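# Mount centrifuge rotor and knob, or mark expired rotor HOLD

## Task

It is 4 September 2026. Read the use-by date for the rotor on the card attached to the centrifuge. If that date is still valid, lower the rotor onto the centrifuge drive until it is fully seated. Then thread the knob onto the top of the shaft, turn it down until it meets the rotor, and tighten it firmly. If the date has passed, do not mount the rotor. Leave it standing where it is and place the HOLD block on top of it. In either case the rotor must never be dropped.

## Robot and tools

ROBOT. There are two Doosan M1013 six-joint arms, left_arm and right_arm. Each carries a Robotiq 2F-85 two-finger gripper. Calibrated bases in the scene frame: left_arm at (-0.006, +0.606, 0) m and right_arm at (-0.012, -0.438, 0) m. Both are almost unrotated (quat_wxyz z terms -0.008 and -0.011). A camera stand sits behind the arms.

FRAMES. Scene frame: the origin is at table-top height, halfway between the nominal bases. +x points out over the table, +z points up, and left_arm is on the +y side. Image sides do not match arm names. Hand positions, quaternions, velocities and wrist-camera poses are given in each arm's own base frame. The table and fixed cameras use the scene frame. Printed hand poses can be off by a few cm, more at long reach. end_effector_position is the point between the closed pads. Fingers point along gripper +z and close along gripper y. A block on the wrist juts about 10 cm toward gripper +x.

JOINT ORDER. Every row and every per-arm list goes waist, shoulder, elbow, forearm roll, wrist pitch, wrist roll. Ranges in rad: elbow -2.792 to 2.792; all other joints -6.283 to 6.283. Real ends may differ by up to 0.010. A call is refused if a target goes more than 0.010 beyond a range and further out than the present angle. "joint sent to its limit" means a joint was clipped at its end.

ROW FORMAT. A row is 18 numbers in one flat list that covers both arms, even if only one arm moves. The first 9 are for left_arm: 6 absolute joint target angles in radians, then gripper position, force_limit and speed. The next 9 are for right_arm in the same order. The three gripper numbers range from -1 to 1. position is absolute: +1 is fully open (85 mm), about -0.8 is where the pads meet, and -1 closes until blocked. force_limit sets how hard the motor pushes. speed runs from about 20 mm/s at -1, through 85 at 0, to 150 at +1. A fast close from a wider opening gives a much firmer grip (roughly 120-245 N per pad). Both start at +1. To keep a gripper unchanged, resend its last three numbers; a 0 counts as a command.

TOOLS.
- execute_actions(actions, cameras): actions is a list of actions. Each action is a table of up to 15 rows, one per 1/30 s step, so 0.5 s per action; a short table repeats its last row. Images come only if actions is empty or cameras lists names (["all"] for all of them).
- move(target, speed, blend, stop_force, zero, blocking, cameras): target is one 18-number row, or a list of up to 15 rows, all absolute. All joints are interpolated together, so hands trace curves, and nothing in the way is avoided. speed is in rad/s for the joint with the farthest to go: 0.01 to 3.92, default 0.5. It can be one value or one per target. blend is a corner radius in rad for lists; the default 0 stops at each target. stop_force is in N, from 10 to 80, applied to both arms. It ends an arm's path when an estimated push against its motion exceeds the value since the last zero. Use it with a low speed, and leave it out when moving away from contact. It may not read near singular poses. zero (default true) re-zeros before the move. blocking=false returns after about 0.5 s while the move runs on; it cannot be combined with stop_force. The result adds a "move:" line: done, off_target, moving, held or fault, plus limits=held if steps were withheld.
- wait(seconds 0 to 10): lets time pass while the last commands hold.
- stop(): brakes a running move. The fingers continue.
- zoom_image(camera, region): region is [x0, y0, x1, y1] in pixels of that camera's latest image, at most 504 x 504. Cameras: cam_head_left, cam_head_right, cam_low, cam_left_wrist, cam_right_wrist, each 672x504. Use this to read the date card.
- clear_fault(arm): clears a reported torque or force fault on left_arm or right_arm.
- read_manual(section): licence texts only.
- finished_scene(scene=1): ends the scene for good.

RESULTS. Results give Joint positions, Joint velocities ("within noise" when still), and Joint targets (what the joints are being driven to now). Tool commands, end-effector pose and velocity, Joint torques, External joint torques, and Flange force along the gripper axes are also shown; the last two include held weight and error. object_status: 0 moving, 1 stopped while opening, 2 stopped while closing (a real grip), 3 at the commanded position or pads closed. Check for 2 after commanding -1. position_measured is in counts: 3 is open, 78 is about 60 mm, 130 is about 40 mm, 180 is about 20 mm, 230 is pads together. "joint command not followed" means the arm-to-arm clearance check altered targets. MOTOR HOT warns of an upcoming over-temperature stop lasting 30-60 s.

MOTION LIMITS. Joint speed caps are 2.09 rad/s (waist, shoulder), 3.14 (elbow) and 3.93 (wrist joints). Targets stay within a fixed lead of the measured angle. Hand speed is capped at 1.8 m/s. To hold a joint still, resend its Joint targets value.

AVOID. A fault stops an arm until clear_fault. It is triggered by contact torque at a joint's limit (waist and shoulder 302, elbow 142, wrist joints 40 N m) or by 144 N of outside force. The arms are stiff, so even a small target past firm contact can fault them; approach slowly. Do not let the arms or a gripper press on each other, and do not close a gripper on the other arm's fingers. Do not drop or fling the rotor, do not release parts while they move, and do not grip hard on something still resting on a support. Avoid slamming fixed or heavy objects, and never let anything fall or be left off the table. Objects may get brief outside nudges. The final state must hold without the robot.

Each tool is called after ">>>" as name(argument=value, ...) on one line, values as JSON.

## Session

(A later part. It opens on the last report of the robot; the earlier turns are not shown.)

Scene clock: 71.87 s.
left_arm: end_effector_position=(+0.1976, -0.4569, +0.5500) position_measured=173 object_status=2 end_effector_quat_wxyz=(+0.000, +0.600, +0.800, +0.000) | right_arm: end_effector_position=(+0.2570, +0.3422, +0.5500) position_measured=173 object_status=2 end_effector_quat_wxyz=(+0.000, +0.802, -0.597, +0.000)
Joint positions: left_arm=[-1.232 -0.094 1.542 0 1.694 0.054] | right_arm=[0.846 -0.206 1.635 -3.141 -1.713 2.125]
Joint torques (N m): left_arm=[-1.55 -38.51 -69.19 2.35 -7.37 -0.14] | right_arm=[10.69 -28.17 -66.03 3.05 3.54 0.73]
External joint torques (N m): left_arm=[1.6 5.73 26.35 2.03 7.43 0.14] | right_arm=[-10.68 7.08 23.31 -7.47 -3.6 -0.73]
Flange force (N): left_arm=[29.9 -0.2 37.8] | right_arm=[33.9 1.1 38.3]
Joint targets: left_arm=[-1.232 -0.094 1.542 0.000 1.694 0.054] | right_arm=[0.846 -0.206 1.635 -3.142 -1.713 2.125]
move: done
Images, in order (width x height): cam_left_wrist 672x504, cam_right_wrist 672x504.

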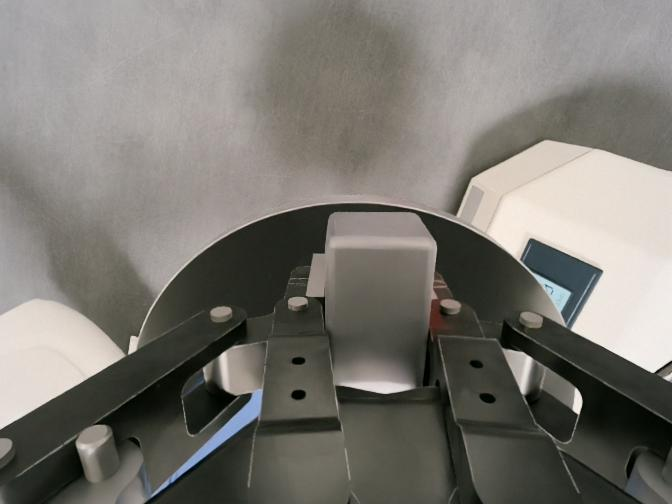

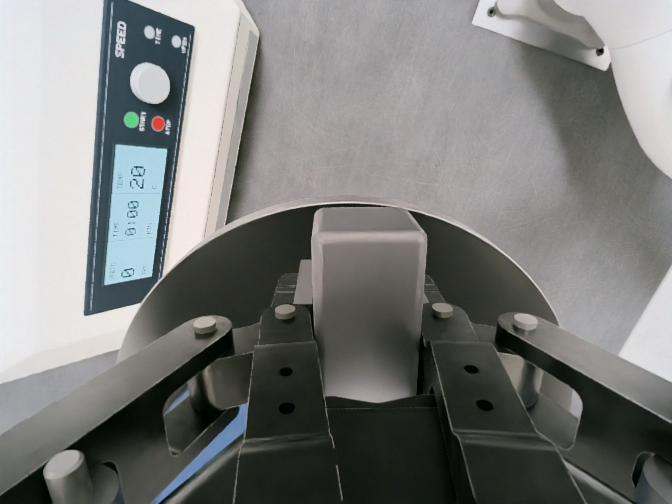

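>>> move(target=[[-1.1779,-0.0644,1.5147,0,1.6913,0.0616,-1,0,-1,0.7727,-0.1647,1.6022,-3.1416,-1.7041,2.0052,-1,0,-1],[-1.1273,-0.0322,1.4843,0,1.6895,0.0656,-1,0,-1,0.7084,-0.1191,1.5639,-3.1416,-1.6968,1.8944,-1,0,-1],[-1.0805,0.0021,1.4506,0,1.6889,0.0660,-1,0,-1,0.6523,-0.0704,1.5203,-3.1416,-1.6917,1.7918,-1,0,-1],[-1.0370,0.0385,1.4132,0,1.6899,0.0630,-1,0,-1,0.6034,-0.0186,1.4711,-3.1416,-1.6891,1.6964,-1,0,-1],[-0.9970,0.0772,1.3720,0,1.6924,0.0566,-1,0,-1,0.5607,0.0357,1.4164,-3.1416,-1.6895,1.6073,-1,0,-1],[-0.9600,0.1180,1.3268,0,1.6968,0.0471,-1,0,-1,0.5234,0.0923,1.3557,-3.1416,-1.6936,1.5235,-1,0,-1]], speed=0.1, blend=[0.01,0.01,0.01,0.01,0.01,0], cameras=["all"])

Scene clock: 78.83 s.
left_arm: end_effector_position=(+0.3882, -0.4943, +0.5500) position_measured=173 object_status=2 end_effector_quat_wxyz=(+0.000, +0.483, +0.876, +0.000) | right_arm: end_effector_position=(+0.5127, +0.3357, +0.5499) position_measured=173 object_status=2 end_effector_quat_wxyz=(+0.000, +0.878, -0.479, +0.000)
Joint positions: left_arm=[-0.96 0.118 1.327 0 1.697 0.047] | right_arm=[0.523 0.092 1.356 -3.142 -1.694 1.524]
Joint torques (N m): left_arm=[-0.7 -75.48 -65.17 2.74 -1.82 -0.03] | right_arm=[5.21 -71.98 -63.47 -1.72 -0.54 0.75]
External joint torques (N m): left_arm=[0.62 20.07 22.19 1.64 1.89 0.03] | right_arm=[-5.26 19.2 20.5 -2.73 0.53 -0.75]
Flange force (N): left_arm=[7.9 0.2 37.6] | right_arm=[9.9 6.1 38.6]
Joint targets: left_arm=[-0.960 0.118 1.327 0.000 1.697 0.047] | right_arm=[0.523 0.092 1.356 -3.142 -1.694 1.523]
move: done

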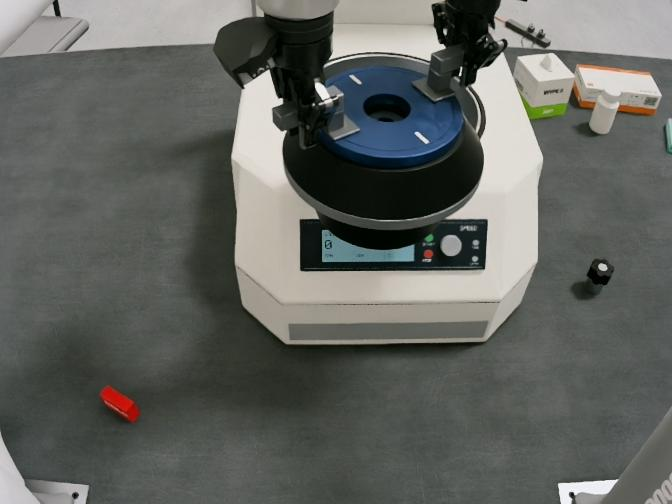

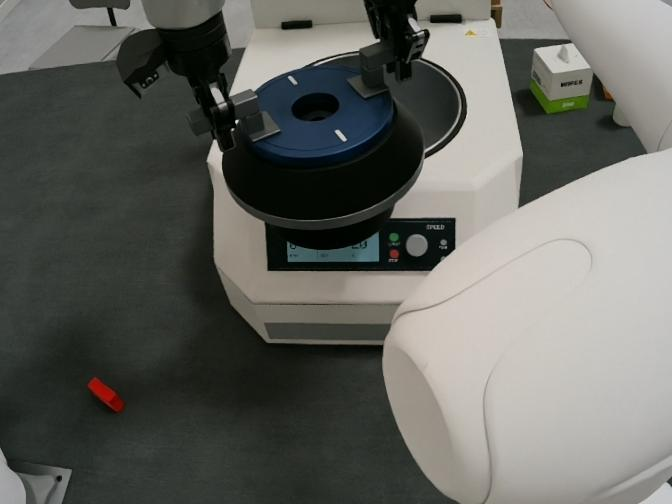

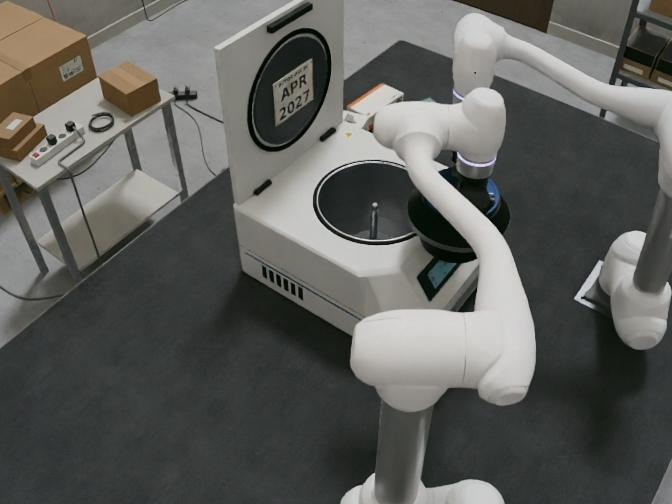

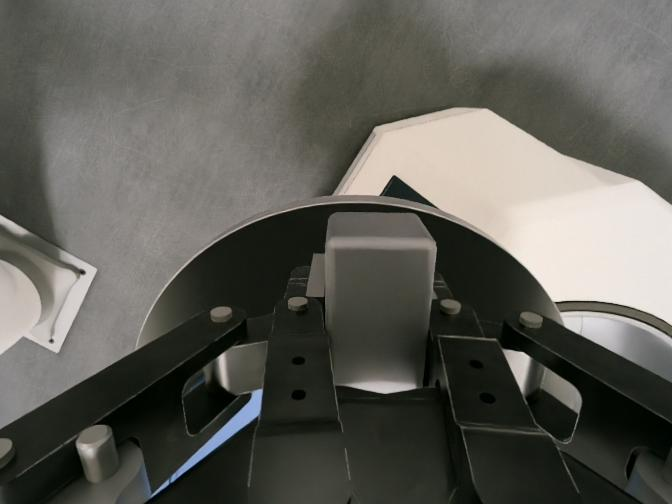

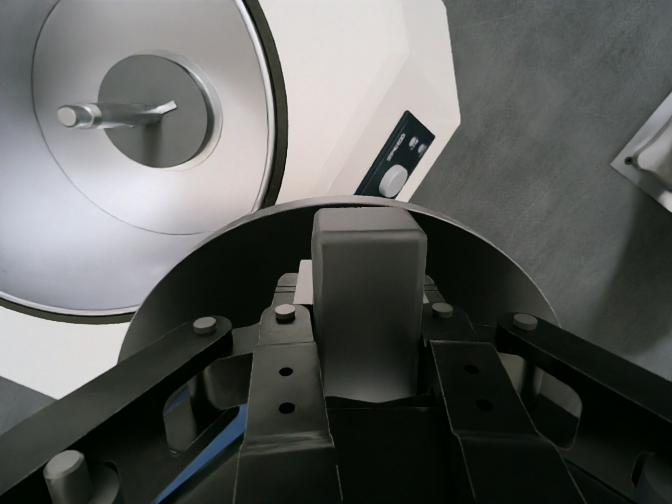

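>>> move(target=[[-0.9259,0.1607,1.2774,0,1.7035,0.0348,-1,0,-1,0.4905,0.1510,1.2892,-3.1416,-1.7014,1.4441,-1,0,-1],[-0.8943,0.2056,1.2231,0,1.7129,0.0198,-1,0,-1,0.4616,0.2120,1.2156,-3.1416,-1.7140,1.3687,-1,0,-1],[-0.8650,0.2531,1.1637,0,1.7248,0.0027,-1,0,-1,0.4360,0.2756,1.1348,-3.1416,-1.7312,1.2967,-1,0,-1],[-0.8379,0.3032,1.0983,0,1.7401,-0.0167,-1,0,-1,0.4133,0.3428,1.0445,-3.1416,-1.7543,1.2275,-1,0,-1],[-0.8130,0.3559,1.0266,0,1.7591,-0.0383,-1,0,-1,0.3931,0.4131,0.9452,-3.1416,-1.7833,1.1609,-1,0,-1],[-0.7898,0.4122,0.9463,0,1.7831,-0.0616,-1,0,-1,0.3751,0.4906,0.8287,-3.1416,-1.8223,1.0964,-1,0,-1]], speed=0.1, blend=[0.01,0.01,0.01,0.01,0.01,0], cameras=["all"])

Scene clock: 88.07 s.
left_arm: end_effector_position=(+0.5841, -0.5402, +0.5499) position_measured=173 object_status=2 end_effector_quat_wxyz=(+0.000, +0.356, +0.934, +0.000) | right_arm: end_effector_position=(+0.7629, +0.3375, +0.5501) position_measured=173 object_status=2 end_effector_quat_wxyz=(+0.000, +0.936, -0.353, +0.000)
Joint positions: left_arm=[-0.79 0.412 0.946 0 1.783 -0.062] | right_arm=[0.375 0.491 0.829 -3.142 -1.822 1.096]
Joint torques (N m): left_arm=[0.79 -116.71 -61.92 2.84 1.31 -0.07] | right_arm=[-3.3 -118.08 -62.24 -4.86 0.02 0.58]
External joint torques (N m): left_arm=[-1.14 31.58 19.41 1.47 -1.25 0.07] | right_arm=[3.18 26.33 20.35 0.53 0 -0.58]
Flange force (N): left_arm=[-5.3 -1.5 36.6] | right_arm=[-7.2 8.2 40.3]
Joint targets: left_arm=[-0.790 0.412 0.946 0.000 1.783 -0.062] | right_arm=[0.375 0.491 0.829 -3.142 -1.822 1.096]
move: done

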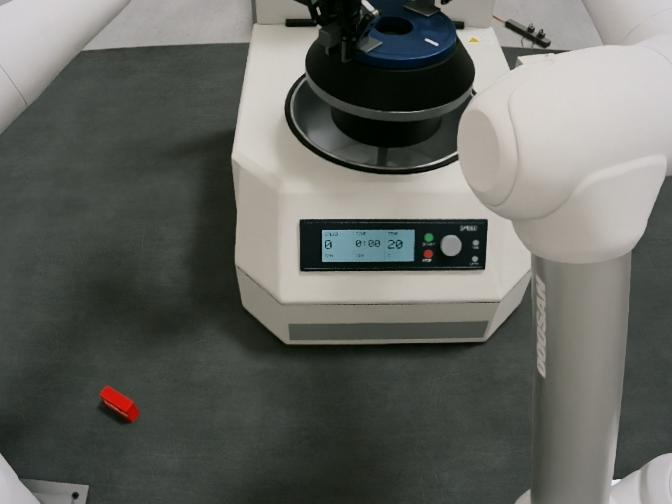

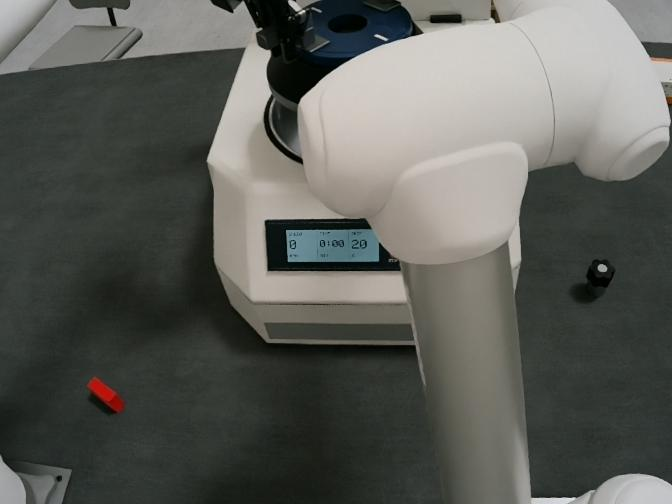

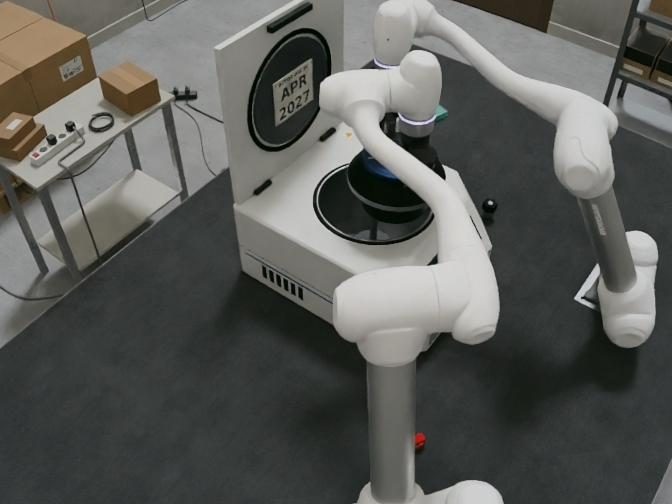

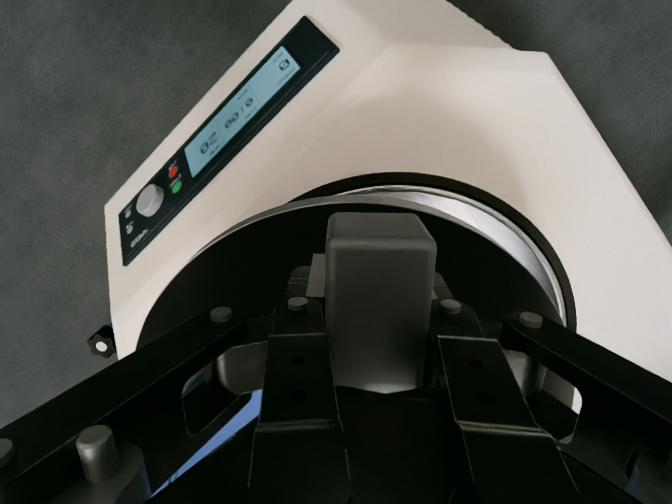

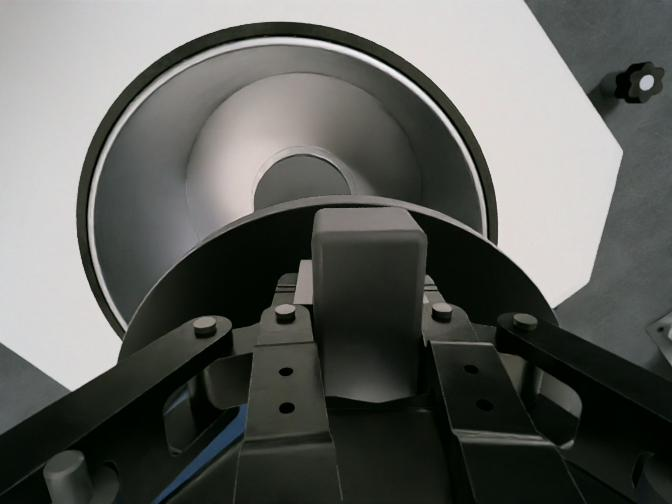

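>>> move(target=[[-0.7682,0.4735,0.8551,0,1.8130,-0.0864,-1,0,-1,0.3588,0.5761,0.6933,-3.1416,-1.8722,1.0336,-1,0,-1],[-0.7481,0.5396,0.7523,0,1.8497,-0.1128,-1,0,-1,0.3444,0.6787,0.5199,-3.1416,-1.9430,0.9727,-1,0,-1]], speed=0.1, blend=[0.01,0], cameras=["all"])

Scene clock: 91.80 s.
left_arm: end_effector_position=(+0.6509, -0.5570, +0.5499) position_measured=173 object_status=2 end_effector_quat_wxyz=(+0.000, +0.312, +0.950, +0.000) | right_arm: end_effector_position=(+0.8449, +0.3397, +0.5500) position_measured=173 object_status=2 end_effector_quat_wxyz=(+0.000, +0.951, -0.309, +0.000)
Joint positions: left_arm=[-0.748 0.54 0.752 0 1.85 -0.113] | right_arm=[0.344 0.679 0.52 -3.142 -1.943 0.973]
Joint torques (N m): left_arm=[0.11 -134.28 -60.03 2.71 3.58 -0.1] | right_arm=[-9.98 -133.38 -60.42 -6.36 1.77 0.54]
External joint torques (N m): left_arm=[-0.13 37.74 18.24 1.54 -3.51 0.1] | right_arm=[9.89 25.86 19.88 2.18 -1.73 -0.54]
Flange force (N): left_arm=[-14.9 -1.1 36.2] | right_arm=[0.0 0.0 0.0]
Joint targets: left_arm=[-0.748 0.540 0.752 0.000 1.850 -0.113] | right_arm=[0.344 0.679 0.520 -3.142 -1.943 0.973]
move: done

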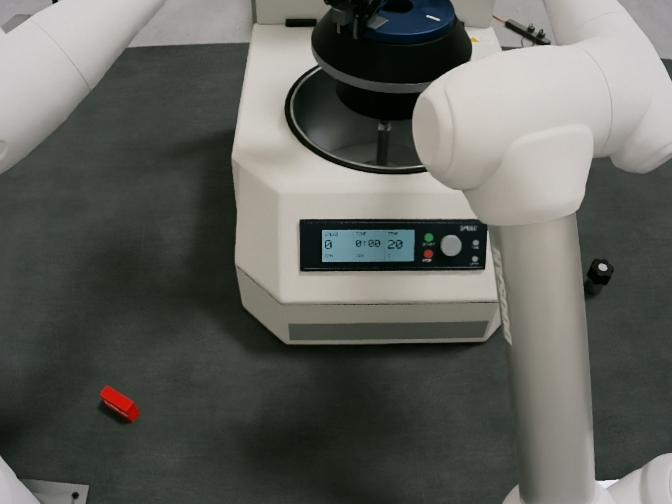

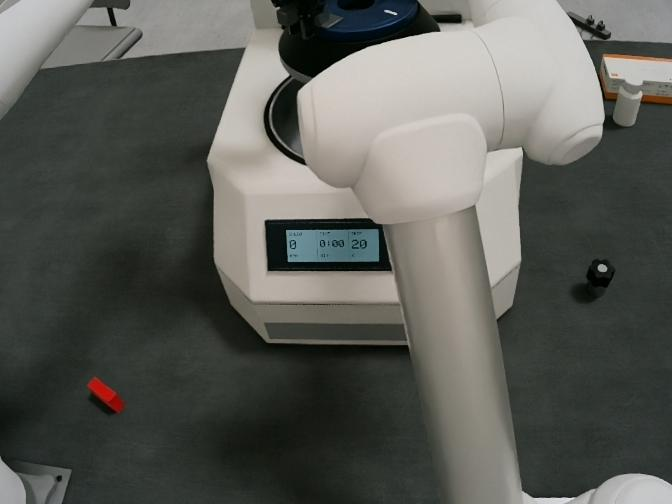

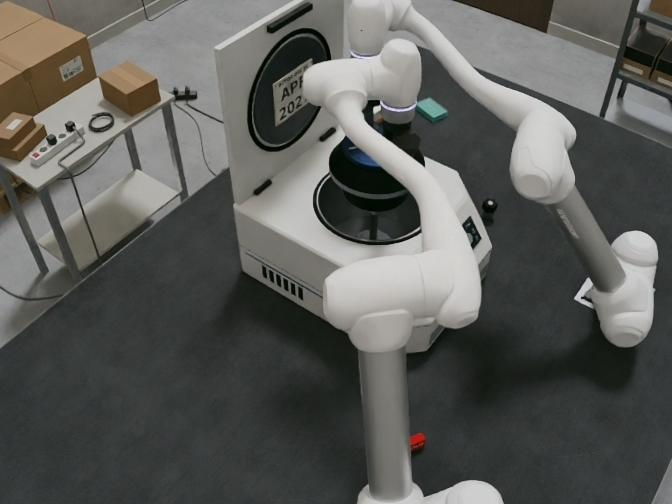

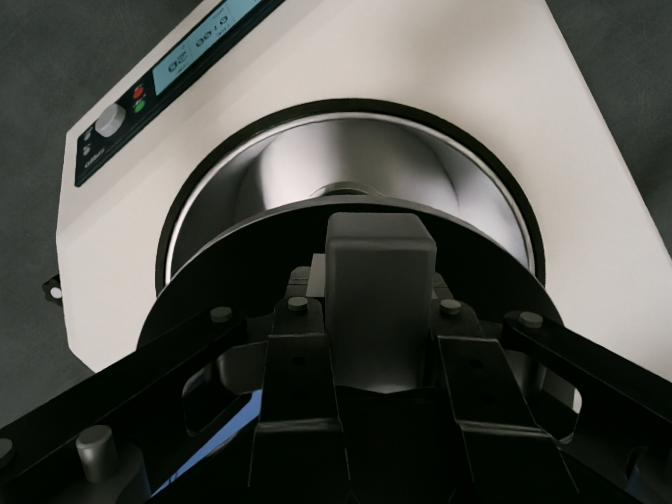

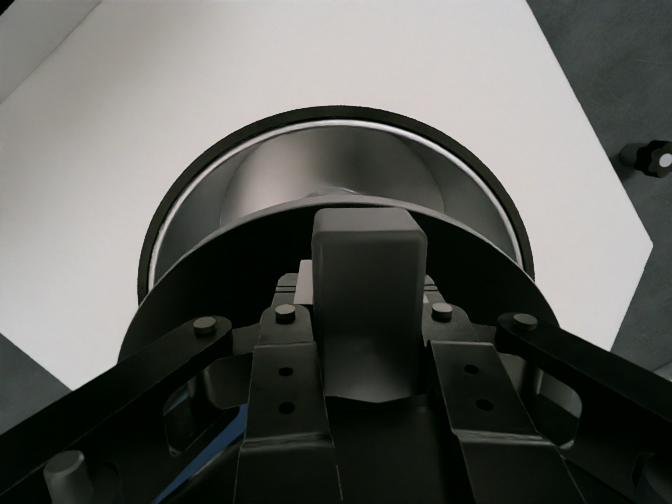

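>>> move(target=[[-0.7481,0.5254,0.8207,0,1.7955,-0.1128,-1,0,-1,0.3444,0.6538,0.6104,-3.1416,-1.8774,0.9727,-1,0,-1],[-0.7481,0.5150,0.8829,0,1.7437,-0.1128,-1,0,-1,0.3444,0.6354,0.6884,-3.1416,-1.8178,0.9727,-1,0,-1]], speed=0.08, blend=[0.01,0], cameras=["all"])

>>> zoom_image(camera="cam_head_left", region=[270, 0, 520, 190])

>>> zoom_image(camera="cam_low", region=[300, 100, 460, 260])

Scene clock: 96.27 s.
left_arm: end_effector_position=(+0.6509, -0.5570, +0.4999) position_measured=173 object_status=2 end_effector_quat_wxyz=(+0.000, +0.312, +0.950, +0.000) | right_arm: end_effector_position=(+0.8449, +0.3397, +0.4998) position_measured=173 object_status=2 end_effector_quat_wxyz=(+0.000, +0.951, -0.309, +0.000)
Joint positions: left_arm=[-0.748 0.515 0.883 0 1.744 -0.113] | right_arm=[0.344 0.635 0.688 -3.142 -1.818 0.973]
Joint torques (N m): left_arm=[0.9 -133.09 -60.78 3.08 3.72 -0.13] | right_arm=[-10.36 -131.81 -63.46 -6.78 1.99 0.48]
External joint torques (N m): left_arm=[-0.28 37.84 18.05 1.28 -3.65 0.13] | right_arm=[10.3 26.44 21.37 2.44 -1.95 -0.48]
Flange force (N): left_arm=[-15.9 -1.3 36.6] | right_arm=[-19.5 10.9 40.8]
Joint targets: left_arm=[-0.748 0.515 0.883 0.000 1.744 -0.113] | right_arm=[0.344 0.635 0.688 -3.142 -1.818 0.973]
move: done

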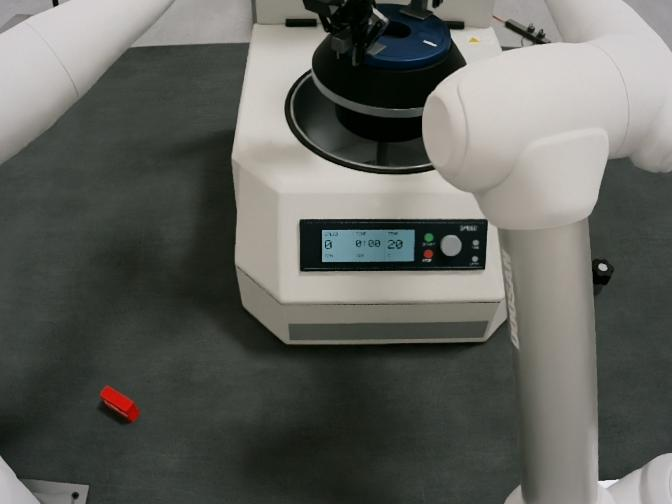

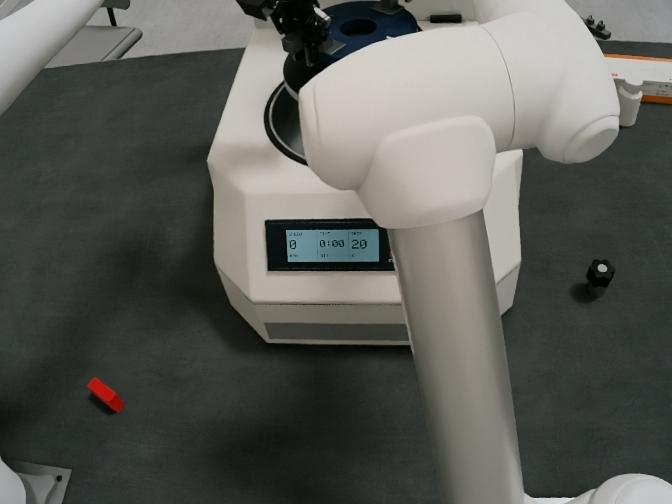

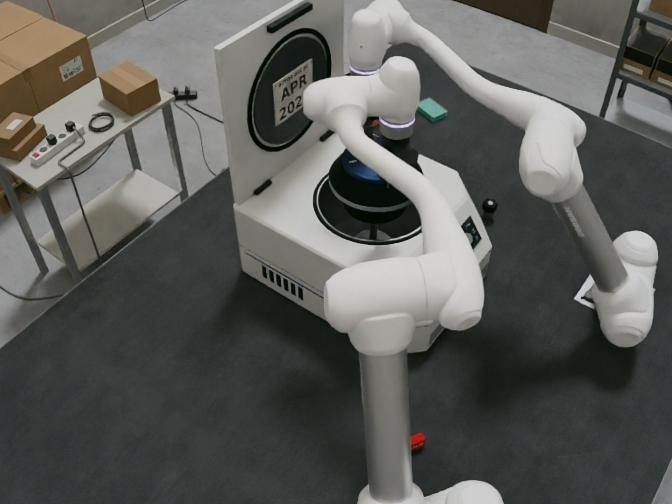

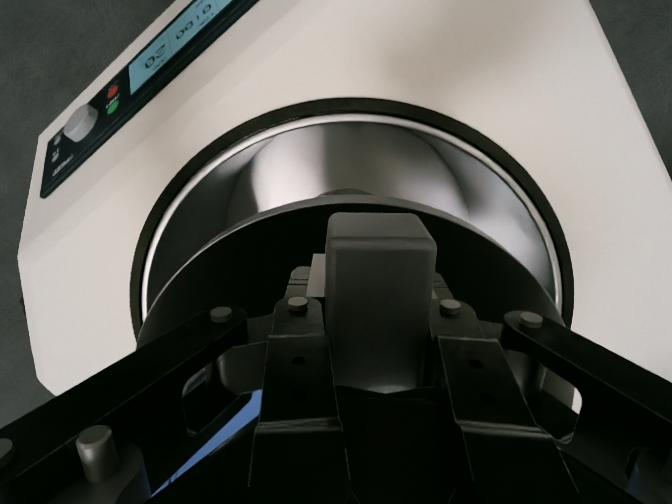

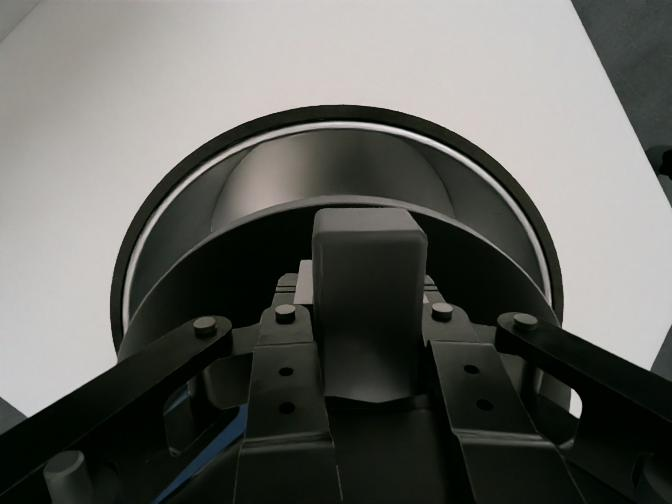

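Scaled by 2.016 from the camera's 672x504 image, which has a finer 960x720 frame.

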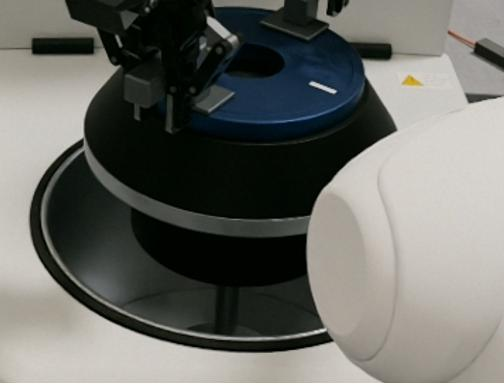

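Scaled by 3.150 from the camera's 672x504 image, which has a finer 960x720 frame.

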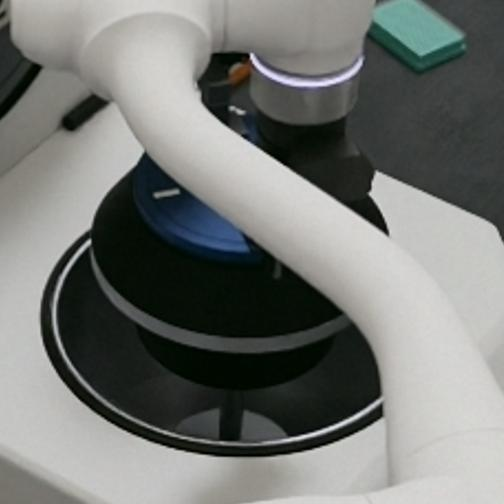

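>>> move(target=[[-0.7481,0.5073,0.9400,0,1.6943,-0.1128,-1,0,-1,0.3444,0.6219,0.7567,-3.1416,-1.7630,0.9727,-1,0,-1],[-0.7481,0.5024,0.9924,0,1.6468,-0.1128,-1,0,-1,0.3444,0.6126,0.8171,-3.1416,-1.7119,0.9727,-1,0,-1],[-0.7481,0.4999,1.0410,0,1.6007,-0.1128,-1,0,-1,0.3444,0.6063,0.8725,-3.1416,-1.6628,0.9727,-1,0,-1]], speed=0.05, blend=[0.01,0.01,0], stop_force=15, cameras=["cam_head_left","cam_low","cam_left_wrist","cam_right_wrist"])

Scene clock: 100.53 s.
left_arm: end_effector_position=(+0.6509, -0.5570, +0.4537) position_measured=173 object_status=2 end_effector_quat_wxyz=(+0.000, +0.312, +0.950, +0.000) | right_arm: end_effector_position=(+0.8449, +0.3398, +0.4491) position_measured=173 object_status=2 end_effector_quat_wxyz=(+0.000, +0.951, -0.309, +0.000)
Joint positions: left_arm=[-0.748 0.503 0.985 0 1.653 -0.113] | right_arm=[0.344 0.612 0.819 -3.142 -1.709 0.973]
Joint torques (N m): left_arm=[-1.5 -149.58 -67.33 2.02 6.81 -0.18] | right_arm=[-5.21 -114.18 -53.09 -5.78 0.44 0.62]
External joint torques (N m): left_arm=[1.05 55.11 24.09 2.36 -6.74 0.18] | right_arm=[5.08 9.93 10.05 1.34 -0.41 -0.62]
Flange force (N): left_arm=[-28.0 -0.6 53.0] | right_arm=[-11.4 9.0 19.3]
Joint targets: left_arm=[-0.748 0.503 0.985 0.000 1.653 -0.113] | right_arm=[0.344 0.612 0.819 -3.142 -1.709 0.973]
move: contact (left_arm, right_arm); path passed 1 of 3 targets; left_arm: the elbow is farthest, 0.056 rad from its target; right_arm: the elbow is farthest, 0.053 rad from its target
Images, in order (width x height): cam_head_left 672x504, cam_low 672x504, cam_left_wrist 672x504, cam_right_wrist 672x504.

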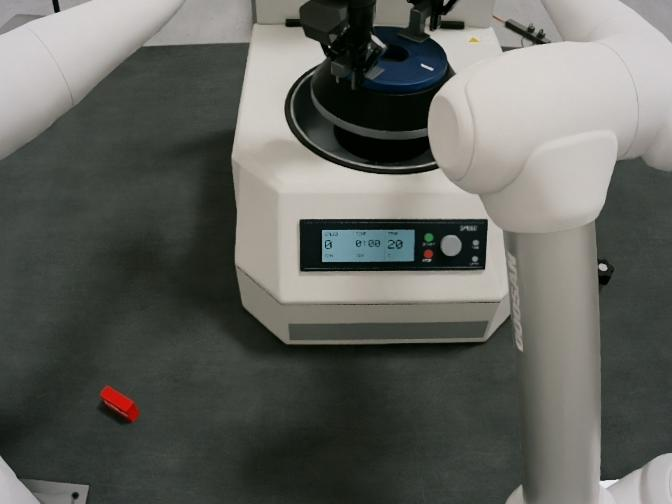

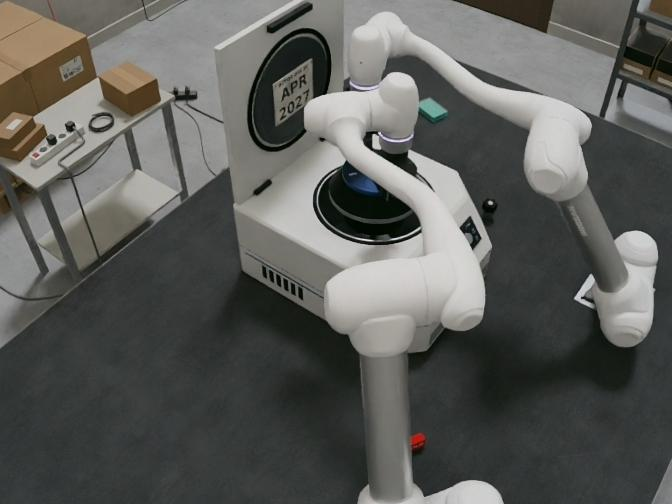

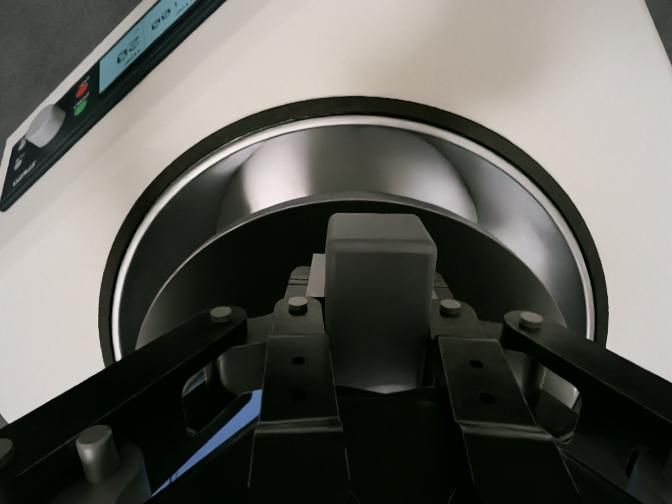

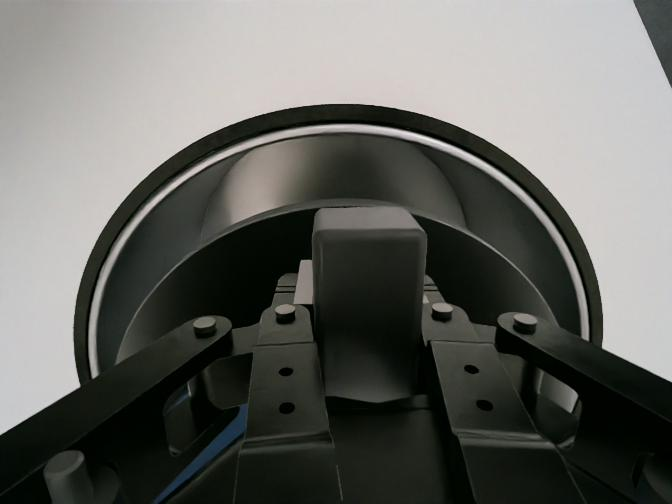

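>>> move(target=[-0.7481,0.5024,0.9924,0,1.6468,-0.1128,-1,0,-1,0.3444,0.6126,0.8171,-3.1416,-1.7119,0.9727,-1,0,-1], speed=0.03)

Scene clock: 101.67 s.
left_arm: end_effector_position=(+0.6508, -0.5569, +0.4502) position_measured=173 object_status=2 end_effector_quat_wxyz=(+0.000, +0.312, +0.950, +0.000) | right_arm: end_effector_position=(+0.8448, +0.3398, +0.4499) position_measured=173 object_status=2 end_effector_quat_wxyz=(+0.000, +0.951, -0.309, +0.000)
Joint positions: left_arm=[-0.748 0.502 0.992 0 1.647 -0.113] | right_arm=[0.344 0.613 0.817 -3.142 -1.712 0.973]
Joint torques (N m): left_arm=[1.19 -93.98 -43.07 3.07 -0.15 -0.18] | right_arm=[-26.7 -141.25 -74.81 -11.6 4.28 0.52]
External joint torques (N m): left_arm=[-1.36 -0.38 -0.14 1.32 0.21 0.18] | right_arm=[26.7 36.7 31.7 7.17 -4.25 -0.52]
Flange force (N): left_arm=[0.2 -1.4 -0.6] | right_arm=[-38.5 7.3 53.6]
Joint targets: left_arm=[-0.748 0.502 0.992 0.000 1.647 -0.113] | right_arm=[0.344 0.613 0.817 -3.142 -1.712 0.973]
move: done

>>> move(target=[[-0.7481,0.5041,0.9719,0,1.6656,-0.1128,-1,0,-1,0.3444,0.6161,0.7939,-3.1416,-1.7316,0.9727,-1,0,-1],[-0.7483,0.5003,0.9779,0,1.6634,-0.1130,-1,0,-1,0.3463,0.6137,0.7976,-3.1416,-1.7303,0.9746,-1,0,-1]], speed=0.03)

Scene clock: 104.53 s.
left_arm: end_effector_position=(+0.6493, -0.5558, +0.4598) position_measured=173 object_status=2 end_effector_quat_wxyz=(+0.000, +0.312, +0.950, +0.000) | right_arm: end_effector_position=(+0.8433, +0.3410, +0.4598) position_measured=173 object_status=2 end_effector_quat_wxyz=(+0.000, +0.951, -0.309, +0.000)
Joint positions: left_arm=[-0.748 0.5 0.978 0 1.663 -0.113] | right_arm=[0.346 0.614 0.798 -3.142 -1.73 0.975]
Joint torques (N m): left_arm=[1.17 -130.64 -60.8 3.22 3.73 -0.23] | right_arm=[-10.53 -130.8 -64.68 -6.94 1.88 0.41]
External joint torques (N m): left_arm=[-1.36 36.49 17.65 1.16 -3.66 0.23] | right_arm=[10.4 27.32 22.02 2.54 -1.84 -0.41]
Flange force (N): left_arm=[-14.3 -2.4 36.9] | right_arm=[-18.3 8.5 39.4]
Joint targets: left_arm=[-0.748 0.500 0.978 0.000 1.663 -0.113] | right_arm=[0.346 0.614 0.798 -3.142 -1.730 0.975]
move: done

Lower to .45 shifted.

>>> move(target=[-0.7483,0.4986,0.9984,0,1.6446,-0.1130,-1,0,-1,0.3463,0.6102,0.8208,-3.1416,-1.7106,0.9746,-1,0,-1], speed=0.03)

Scene clock: 105.80 s.
left_arm: end_effector_position=(+0.6493, -0.5557, +0.4498) position_measured=173 object_status=2 end_effector_quat_wxyz=(+0.000, +0.312, +0.950, +0.000) | right_arm: end_effector_position=(+0.8432, +0.3409, +0.4501) position_measured=173 object_status=2 end_effector_quat_wxyz=(+0.000, +0.951, -0.309, +0.000)
Joint positions: left_arm=[-0.748 0.499 0.998 0 1.645 -0.113] | right_arm=[0.346 0.61 0.821 -3.142 -1.711 0.975]
Joint torques (N m): left_arm=[0.9 -130.17 -60.36 3 3.58 -0.21] | right_arm=[-11.12 -132.04 -65.36 -7.2 1.59 0.44]
External joint torques (N m): left_arm=[-0.87 35.89 17.01 1.4 -3.51 0.2] | right_arm=[10.97 28.24 22.45 2.77 -1.56 -0.44]
Flange force (N): left_arm=[-15.1 -1.9 35.7] | right_arm=[-18.4 7.6 40.1]
Joint targets: left_arm=[-0.748 0.499 0.998 0.000 1.645 -0.113] | right_arm=[0.346 0.610 0.821 -3.142 -1.711 0.975]
move: done

>>> move(target=[[-0.7483,0.4961,1.0468,0,1.5987,-0.1130,-1,0,-1,0.3463,0.6040,0.8761,-3.1416,-1.6615,0.9746,-1,0,-1],[-0.7483,0.4957,1.0919,0,1.5540,-0.1130,-1,0,-1,0.3463,0.6006,0.9265,-3.1416,-1.6145,0.9746,-1,0,-1],[-0.7483,0.4972,1.1341,0,1.5103,-0.1130,-1,0,-1,0.3463,0.5997,0.9729,-3.1416,-1.5690,0.9746,-1,0,-1],[-0.7483,0.5008,1.1734,0,1.4674,-0.1130,-1,0,-1,0.3463,0.6008,1.0158,-3.1416,-1.5250,0.9746,-1,0,-1],[-0.7483,0.5062,1.2101,0,1.4253,-0.1130,-1,0,-1,0.3463,0.6040,1.0555,-3.1416,-1.4821,0.9746,-1,0,-1],[-0.7483,0.5133,1.2444,0,1.3839,-0.1130,-1,0,-1,0.3463,0.6091,1.0922,-3.1416,-1.4403,0.9746,-1,0,-1]], speed=0.04, blend=[0.01,0.01,0.01,0.01,0.01,0], stop_force=15, cameras=["cam_head_left","cam_low","cam_left_wrist","cam_right_wrist"])

Scene clock: 113.90 s.
left_arm: end_effector_position=(+0.6492, -0.5556, +0.3084) position_measured=173 object_status=2 end_effector_quat_wxyz=(+0.000, +0.312, +0.950, +0.000) | right_arm: end_effector_position=(+0.8434, +0.3410, +0.3084) position_measured=173 object_status=2 end_effector_quat_wxyz=(+0.000, +0.951, -0.309, +0.000)
Joint positions: left_arm=[-0.748 0.511 1.233 0 1.397 -0.113] | right_arm=[0.346 0.607 1.08 -3.142 -1.454 0.975]
Joint torques (N m): left_arm=[-4.77 -108.83 -43.43 1.02 4.42 -0.27] | right_arm=[-24 -103.8 -48.81 -10.99 1.55 0.35]
External joint torques (N m): left_arm=[4.62 14.23 0.81 3.3 -4.36 0.27] | right_arm=[23.87 0.32 5.85 6.56 -1.51 -0.35]
Flange force (N): left_arm=[-18.4 4.4 12.5] | right_arm=[-29.4 -1.7 6.0]
Joint targets: left_arm=[-0.748 0.511 1.233 0.000 1.397 -0.113] | right_arm=[0.346 0.607 1.080 -3.142 -1.454 0.975]
move: contact (left_arm, right_arm); path passed 5 of 6 targets; left_arm: the wrist pitch is farthest, 0.013 rad from its target; right_arm: the wrist pitch is farthest, 0.014 rad from its target
Images, in order (width x height): cam_head_left 672x504, cam_low 672x504, cam_left_wrist 672x504, cam_right_wrist 672x504.

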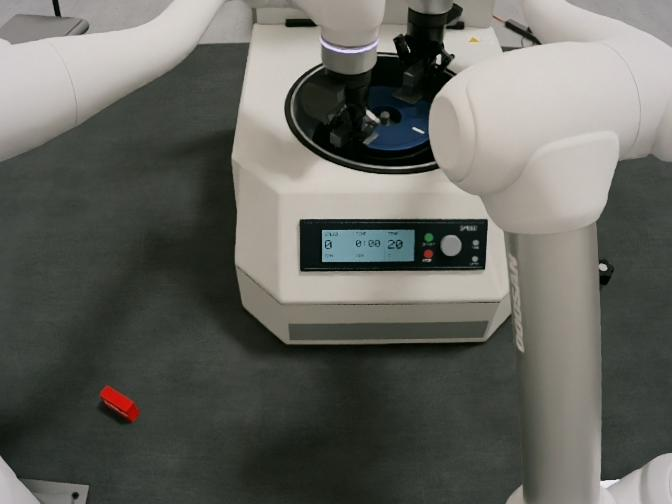

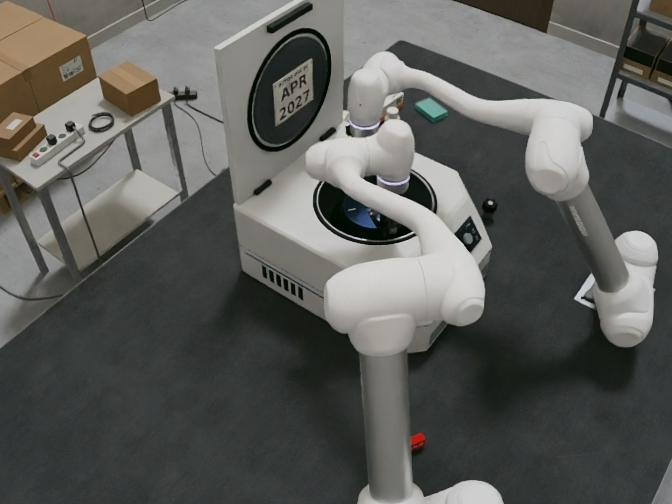

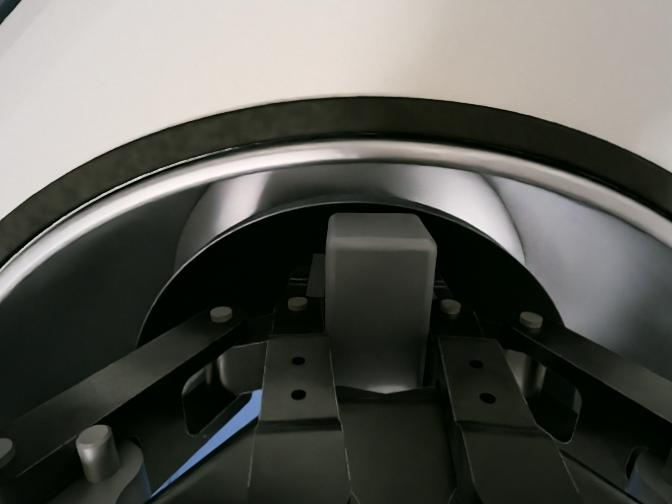

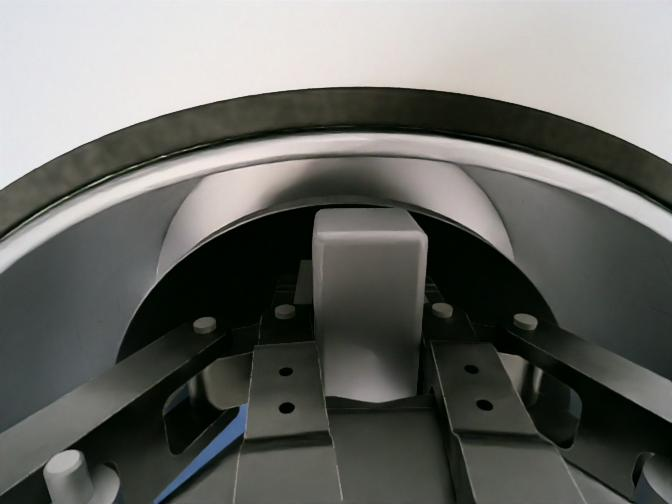

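>>> zoom_image(camera="cam_head_left", region=[280, 40, 480, 180])

>>> zoom_image(camera="cam_low", region=[300, 130, 460, 260])

Scaled by 2.520 from the camera's 672x504 image, which has a finer 960x720 frame.

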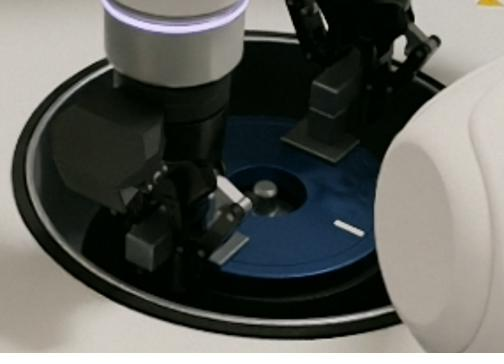

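Scaled by 3.150 from the camera's 672x504 image, which has a finer 960x720 frame.

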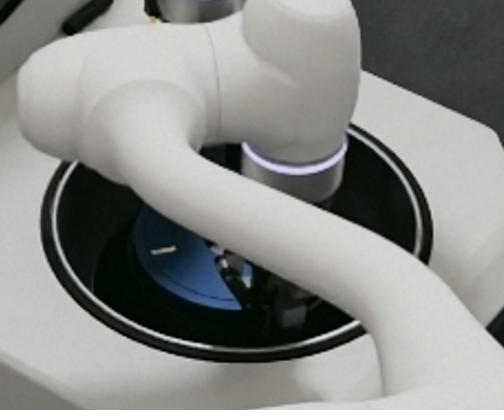

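>>> move(target=[-0.7483,0.5124,1.2403,0,1.3889,-0.1130,-1,0,-1,0.3463,0.6085,1.0878,-3.1416,-1.4453,0.9746,-1,0,-1], speed=0.015, stop_force=15)

Scene clock: 115.17 s.
left_arm: end_effector_position=(+0.6492, -0.5557, +0.3078) position_measured=173 object_status=2 end_effector_quat_wxyz=(+0.000, +0.312, +0.950, +0.000) | right_arm: end_effector_position=(+0.8435, +0.3410, +0.3079) position_measured=173 object_status=2 end_effector_quat_wxyz=(+0.000, +0.951, -0.309, +0.000)
Joint positions: left_arm=[-0.748 0.511 1.234 0 1.396 -0.113] | right_arm=[0.346 0.607 1.081 -3.142 -1.453 0.975]
Joint torques (N m): left_arm=[-8.68 -85.39 -32.47 0.11 2.17 -0.32] | right_arm=[-29.57 -85.22 -37.34 -12.43 1.48 0.41]
External joint torques (N m): left_arm=[8.62 -9.3 -10.22 4.23 -2.1 0.32] | right_arm=[29.52 -18.17 -5.51 8.02 -1.44 -0.41]
Flange force (N): left_arm=[-10.2 9.7 -13.1] | right_arm=[-34.4 -5.3 -14.3]
Joint targets: left_arm=[-0.748 0.511 1.234 0.000 1.396 -0.113] | right_arm=[0.346 0.607 1.081 -3.142 -1.453 0.975]
move: contact (left_arm, right_arm)

>>> move(target=[[-0.7483,0.5109,1.2329,0,1.3978,-0.1130,-1,0,-1,0.3463,0.6074,1.0799,-3.1416,-1.4543,0.9746,-1,0,-1],[-0.7506,0.5109,1.2329,0,1.3978,-0.1303,-1,0,-1,0.3475,0.6102,1.0753,-3.1416,-1.4561,0.9608,-1,0,-1]], speed=0.01)

Scene clock: 118.80 s.
left_arm: end_effector_position=(+0.6479, -0.5571, +0.3087) position_measured=173 object_status=2 end_effector_quat_wxyz=(+0.000, +0.305, +0.952, +0.000) | right_arm: end_effector_position=(+0.8444, +0.3425, +0.3083) position_measured=173 object_status=2 end_effector_quat_wxyz=(+0.000, +0.953, -0.302, +0.000)
Joint positions: left_arm=[-0.751 0.511 1.233 0 1.398 -0.13] | right_arm=[0.348 0.61 1.075 -3.142 -1.456 0.961]
Joint torques (N m): left_arm=[-5.61 -125.11 -47.07 0.62 8.24 -0.32] | right_arm=[-22.19 -99.77 -46.44 -10.4 1.66 0.34]
External joint torques (N m): left_arm=[5.38 30.42 4.37 3.71 -8.18 0.32] | right_arm=[22.07 -3.92 3.49 5.97 -1.63 -0.34]
Flange force (N): left_arm=[-33.0 3.7 28.4] | right_arm=[-28.1 -0.5 1.5]
Joint targets: left_arm=[-0.751 0.511 1.233 0.000 1.398 -0.130] | right_arm=[0.347 0.610 1.075 -3.142 -1.456 0.961]
move: done

>>> move(target=[-0.7576,0.5110,1.2339,0,1.3967,-0.1822,-1,0,-1,0.3509,0.6187,1.0622,-3.1416,-1.4607,0.9194,-1,0,-1], speed=0.02)

>>> move(target=[-0.7483,0.5110,1.2339,0,1.3967,-0.1130,-1,0,-1,0.3463,0.6075,1.0806,-3.1416,-1.4535,0.9746,-1,0,-1], speed=0.02)

>>> move(target=[-0.7390,0.5110,1.2339,0,1.3967,-0.0438,-1,0,-1,0.3417,0.5963,1.0990,-3.1416,-1.4463,1.0298,-1,0,-1], speed=0.02)

Scene clock: 122.53 s.
left_arm: end_effector_position=(+0.6440, -0.5616, +0.3081) position_measured=173 object_status=2 end_effector_quat_wxyz=(+0.000, +0.284, +0.959, +0.000) | right_arm: end_effector_position=(+0.8476, +0.3470, +0.3078) position_measured=173 object_status=2 end_effector_quat_wxyz=(+0.000, +0.960, -0.280, +0.000)
Joint positions: left_arm=[-0.758 0.511 1.234 0 1.397 -0.182] | right_arm=[0.351 0.619 1.062 -3.142 -1.461 0.919]
Joint torques (N m): left_arm=[-14.34 -116.97 -28.16 -2.22 15.09 -0.44] | right_arm=[-36.9 -76.94 -34.4 -14.5 3.36 0.25]
External joint torques (N m): left_arm=[14.05 22.34 -14.5 6.54 -15.03 0.44] | right_arm=[36.89 -27.46 -8.55 10.08 -3.32 -0.25]
Flange force (N): left_arm=[-64.0 8.0 11.8] | right_arm=[-43.7 -7.4 -23.6]
Joint targets: left_arm=[-0.758 0.511 1.234 0.000 1.397 -0.182] | right_arm=[0.351 0.619 1.062 -3.142 -1.461 0.919]
move: done

Scene clock: 126.20 s.
left_arm: end_effector_position=(+0.6491, -0.5556, +0.3081) position_measured=173 object_status=2 end_effector_quat_wxyz=(+0.000, +0.312, +0.950, +0.000) | right_arm: end_effector_position=(+0.8434, +0.3410, +0.3078) position_measured=173 object_status=2 end_effector_quat_wxyz=(+0.000, +0.951, -0.309, +0.000)
Joint positions: left_arm=[-0.748 0.511 1.234 0 1.397 -0.113] | right_arm=[0.346 0.608 1.081 -3.142 -1.453 0.975]
Joint torques (N m): left_arm=[-8.01 -97.86 -37.3 0.13 3.97 -0.25] | right_arm=[-25.87 -81.78 -34.45 -11.5 0.9 0.42]
External joint torques (N m): left_arm=[7.63 3.06 -5.48 4.2 -3.9 0.25] | right_arm=[25.73 -21.58 -8.35 7.09 -0.87 -0.42]
Flange force (N): left_arm=[-16.9 8.0 -0.1] | right_arm=[-30.1 -4.3 -18.2]
Joint targets: left_arm=[-0.748 0.511 1.234 0.000 1.397 -0.113] | right_arm=[0.346 0.608 1.081 -3.142 -1.454 0.975]
move: done

Scene clock: 129.87 s.
left_arm: end_effector_position=(+0.6543, -0.5495, +0.3081) position_measured=173 object_status=2 end_effector_quat_wxyz=(+0.000, +0.341, +0.940, +0.000) | right_arm: end_effector_position=(+0.8391, +0.3350, +0.3077) position_measured=173 object_status=2 end_effector_quat_wxyz=(+0.000, +0.941, -0.337, +0.000)
Joint positions: left_arm=[-0.739 0.511 1.234 0 1.397 -0.044] | right_arm=[0.342 0.596 1.099 -3.142 -1.446 1.03]
Joint torques (N m): left_arm=[-4.93 -90.35 -36.34 1.4 1.82 -0.16] | right_arm=[-27.07 -82.37 -36.92 -11.74 1.97 0.53]
External joint torques (N m): left_arm=[4.93 -4.39 -6.37 2.95 -1.76 0.16] | right_arm=[26.97 -20.59 -6.11 7.3 -1.94 -0.53]
Flange force (N): left_arm=[-7.9 5.9 -7.0] | right_arm=[-33.3 -0.2 -16.6]
Joint targets: left_arm=[-0.739 0.511 1.234 0.000 1.397 -0.044] | right_arm=[0.342 0.596 1.099 -3.142 -1.446 1.030]
move: done

>>> move(target=[[-0.7482,0.5096,1.2145,0,1.4175,-0.1129,-1,0,-1,0.3470,0.6038,1.0646,-3.1416,-1.4732,0.9753,-1,0,-1],[-0.7092,0.5142,1.2073,0,1.4201,0.1888,-1,0,-1,0.3303,0.5495,1.1520,-3.1416,-1.4401,1.2213,-1,0,-1],[-0.6732,0.5351,1.1746,0,1.4319,0.4866,-1,0,-1,0.3218,0.4935,1.2393,-3.1416,-1.4088,1.4746,-1,0,-1]], speed=0.1, blend=[0.005,0.01,0], cameras=["cam_head_left","cam_low"])

Scene clock: 141.50 s.
left_arm: end_effector_position=(+0.7015, -0.5154, +0.3201) position_measured=173 object_status=2 end_effector_quat_wxyz=(+0.000, +0.548, +0.837, +0.000) | right_arm: end_effector_position=(+0.7910, +0.3002, +0.3200) position_measured=173 object_status=2 end_effector_quat_wxyz=(+0.000, +0.838, -0.545, +0.000)
Joint positions: left_arm=[-0.673 0.535 1.175 0 1.432 0.487] | right_arm=[0.322 0.493 1.239 -3.141 -1.409 1.475]
Joint torques (N m): left_arm=[-36.49 -118.36 -77.94 -7.75 -11.68 0.16] | right_arm=[28.19 -131.17 -62.61 5.01 -5.86 0.79]
External joint torques (N m): left_arm=[36.23 21.09 34.92 12.16 11.74 -0.16] | right_arm=[-28.37 38.4 19.99 -9.43 5.86 -0.79]
Flange force (N): left_arm=[60.0 13.1 35.3] | right_arm=[34.8 -4.5 48.1]
Joint targets: left_arm=[-0.673 0.535 1.175 0.000 1.432 0.487] | right_arm=[0.322 0.494 1.239 -3.142 -1.409 1.475]
move: done
Images, in order (width x height): cam_head_left 672x504, cam_low 672x504.

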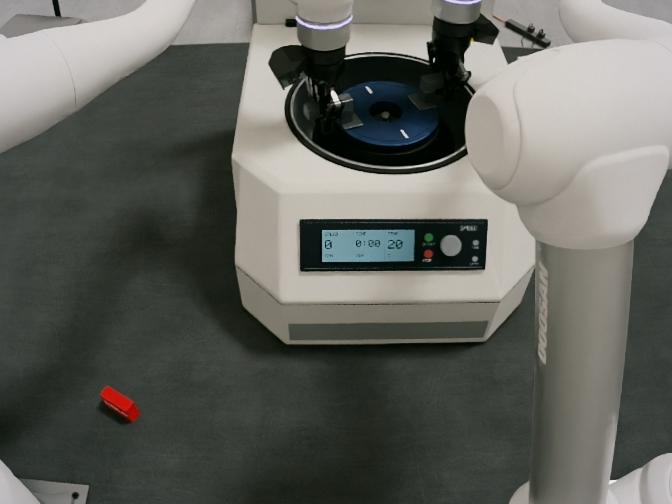

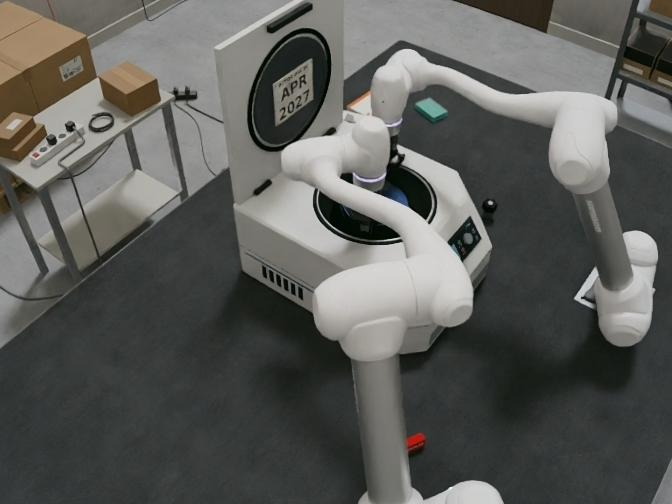

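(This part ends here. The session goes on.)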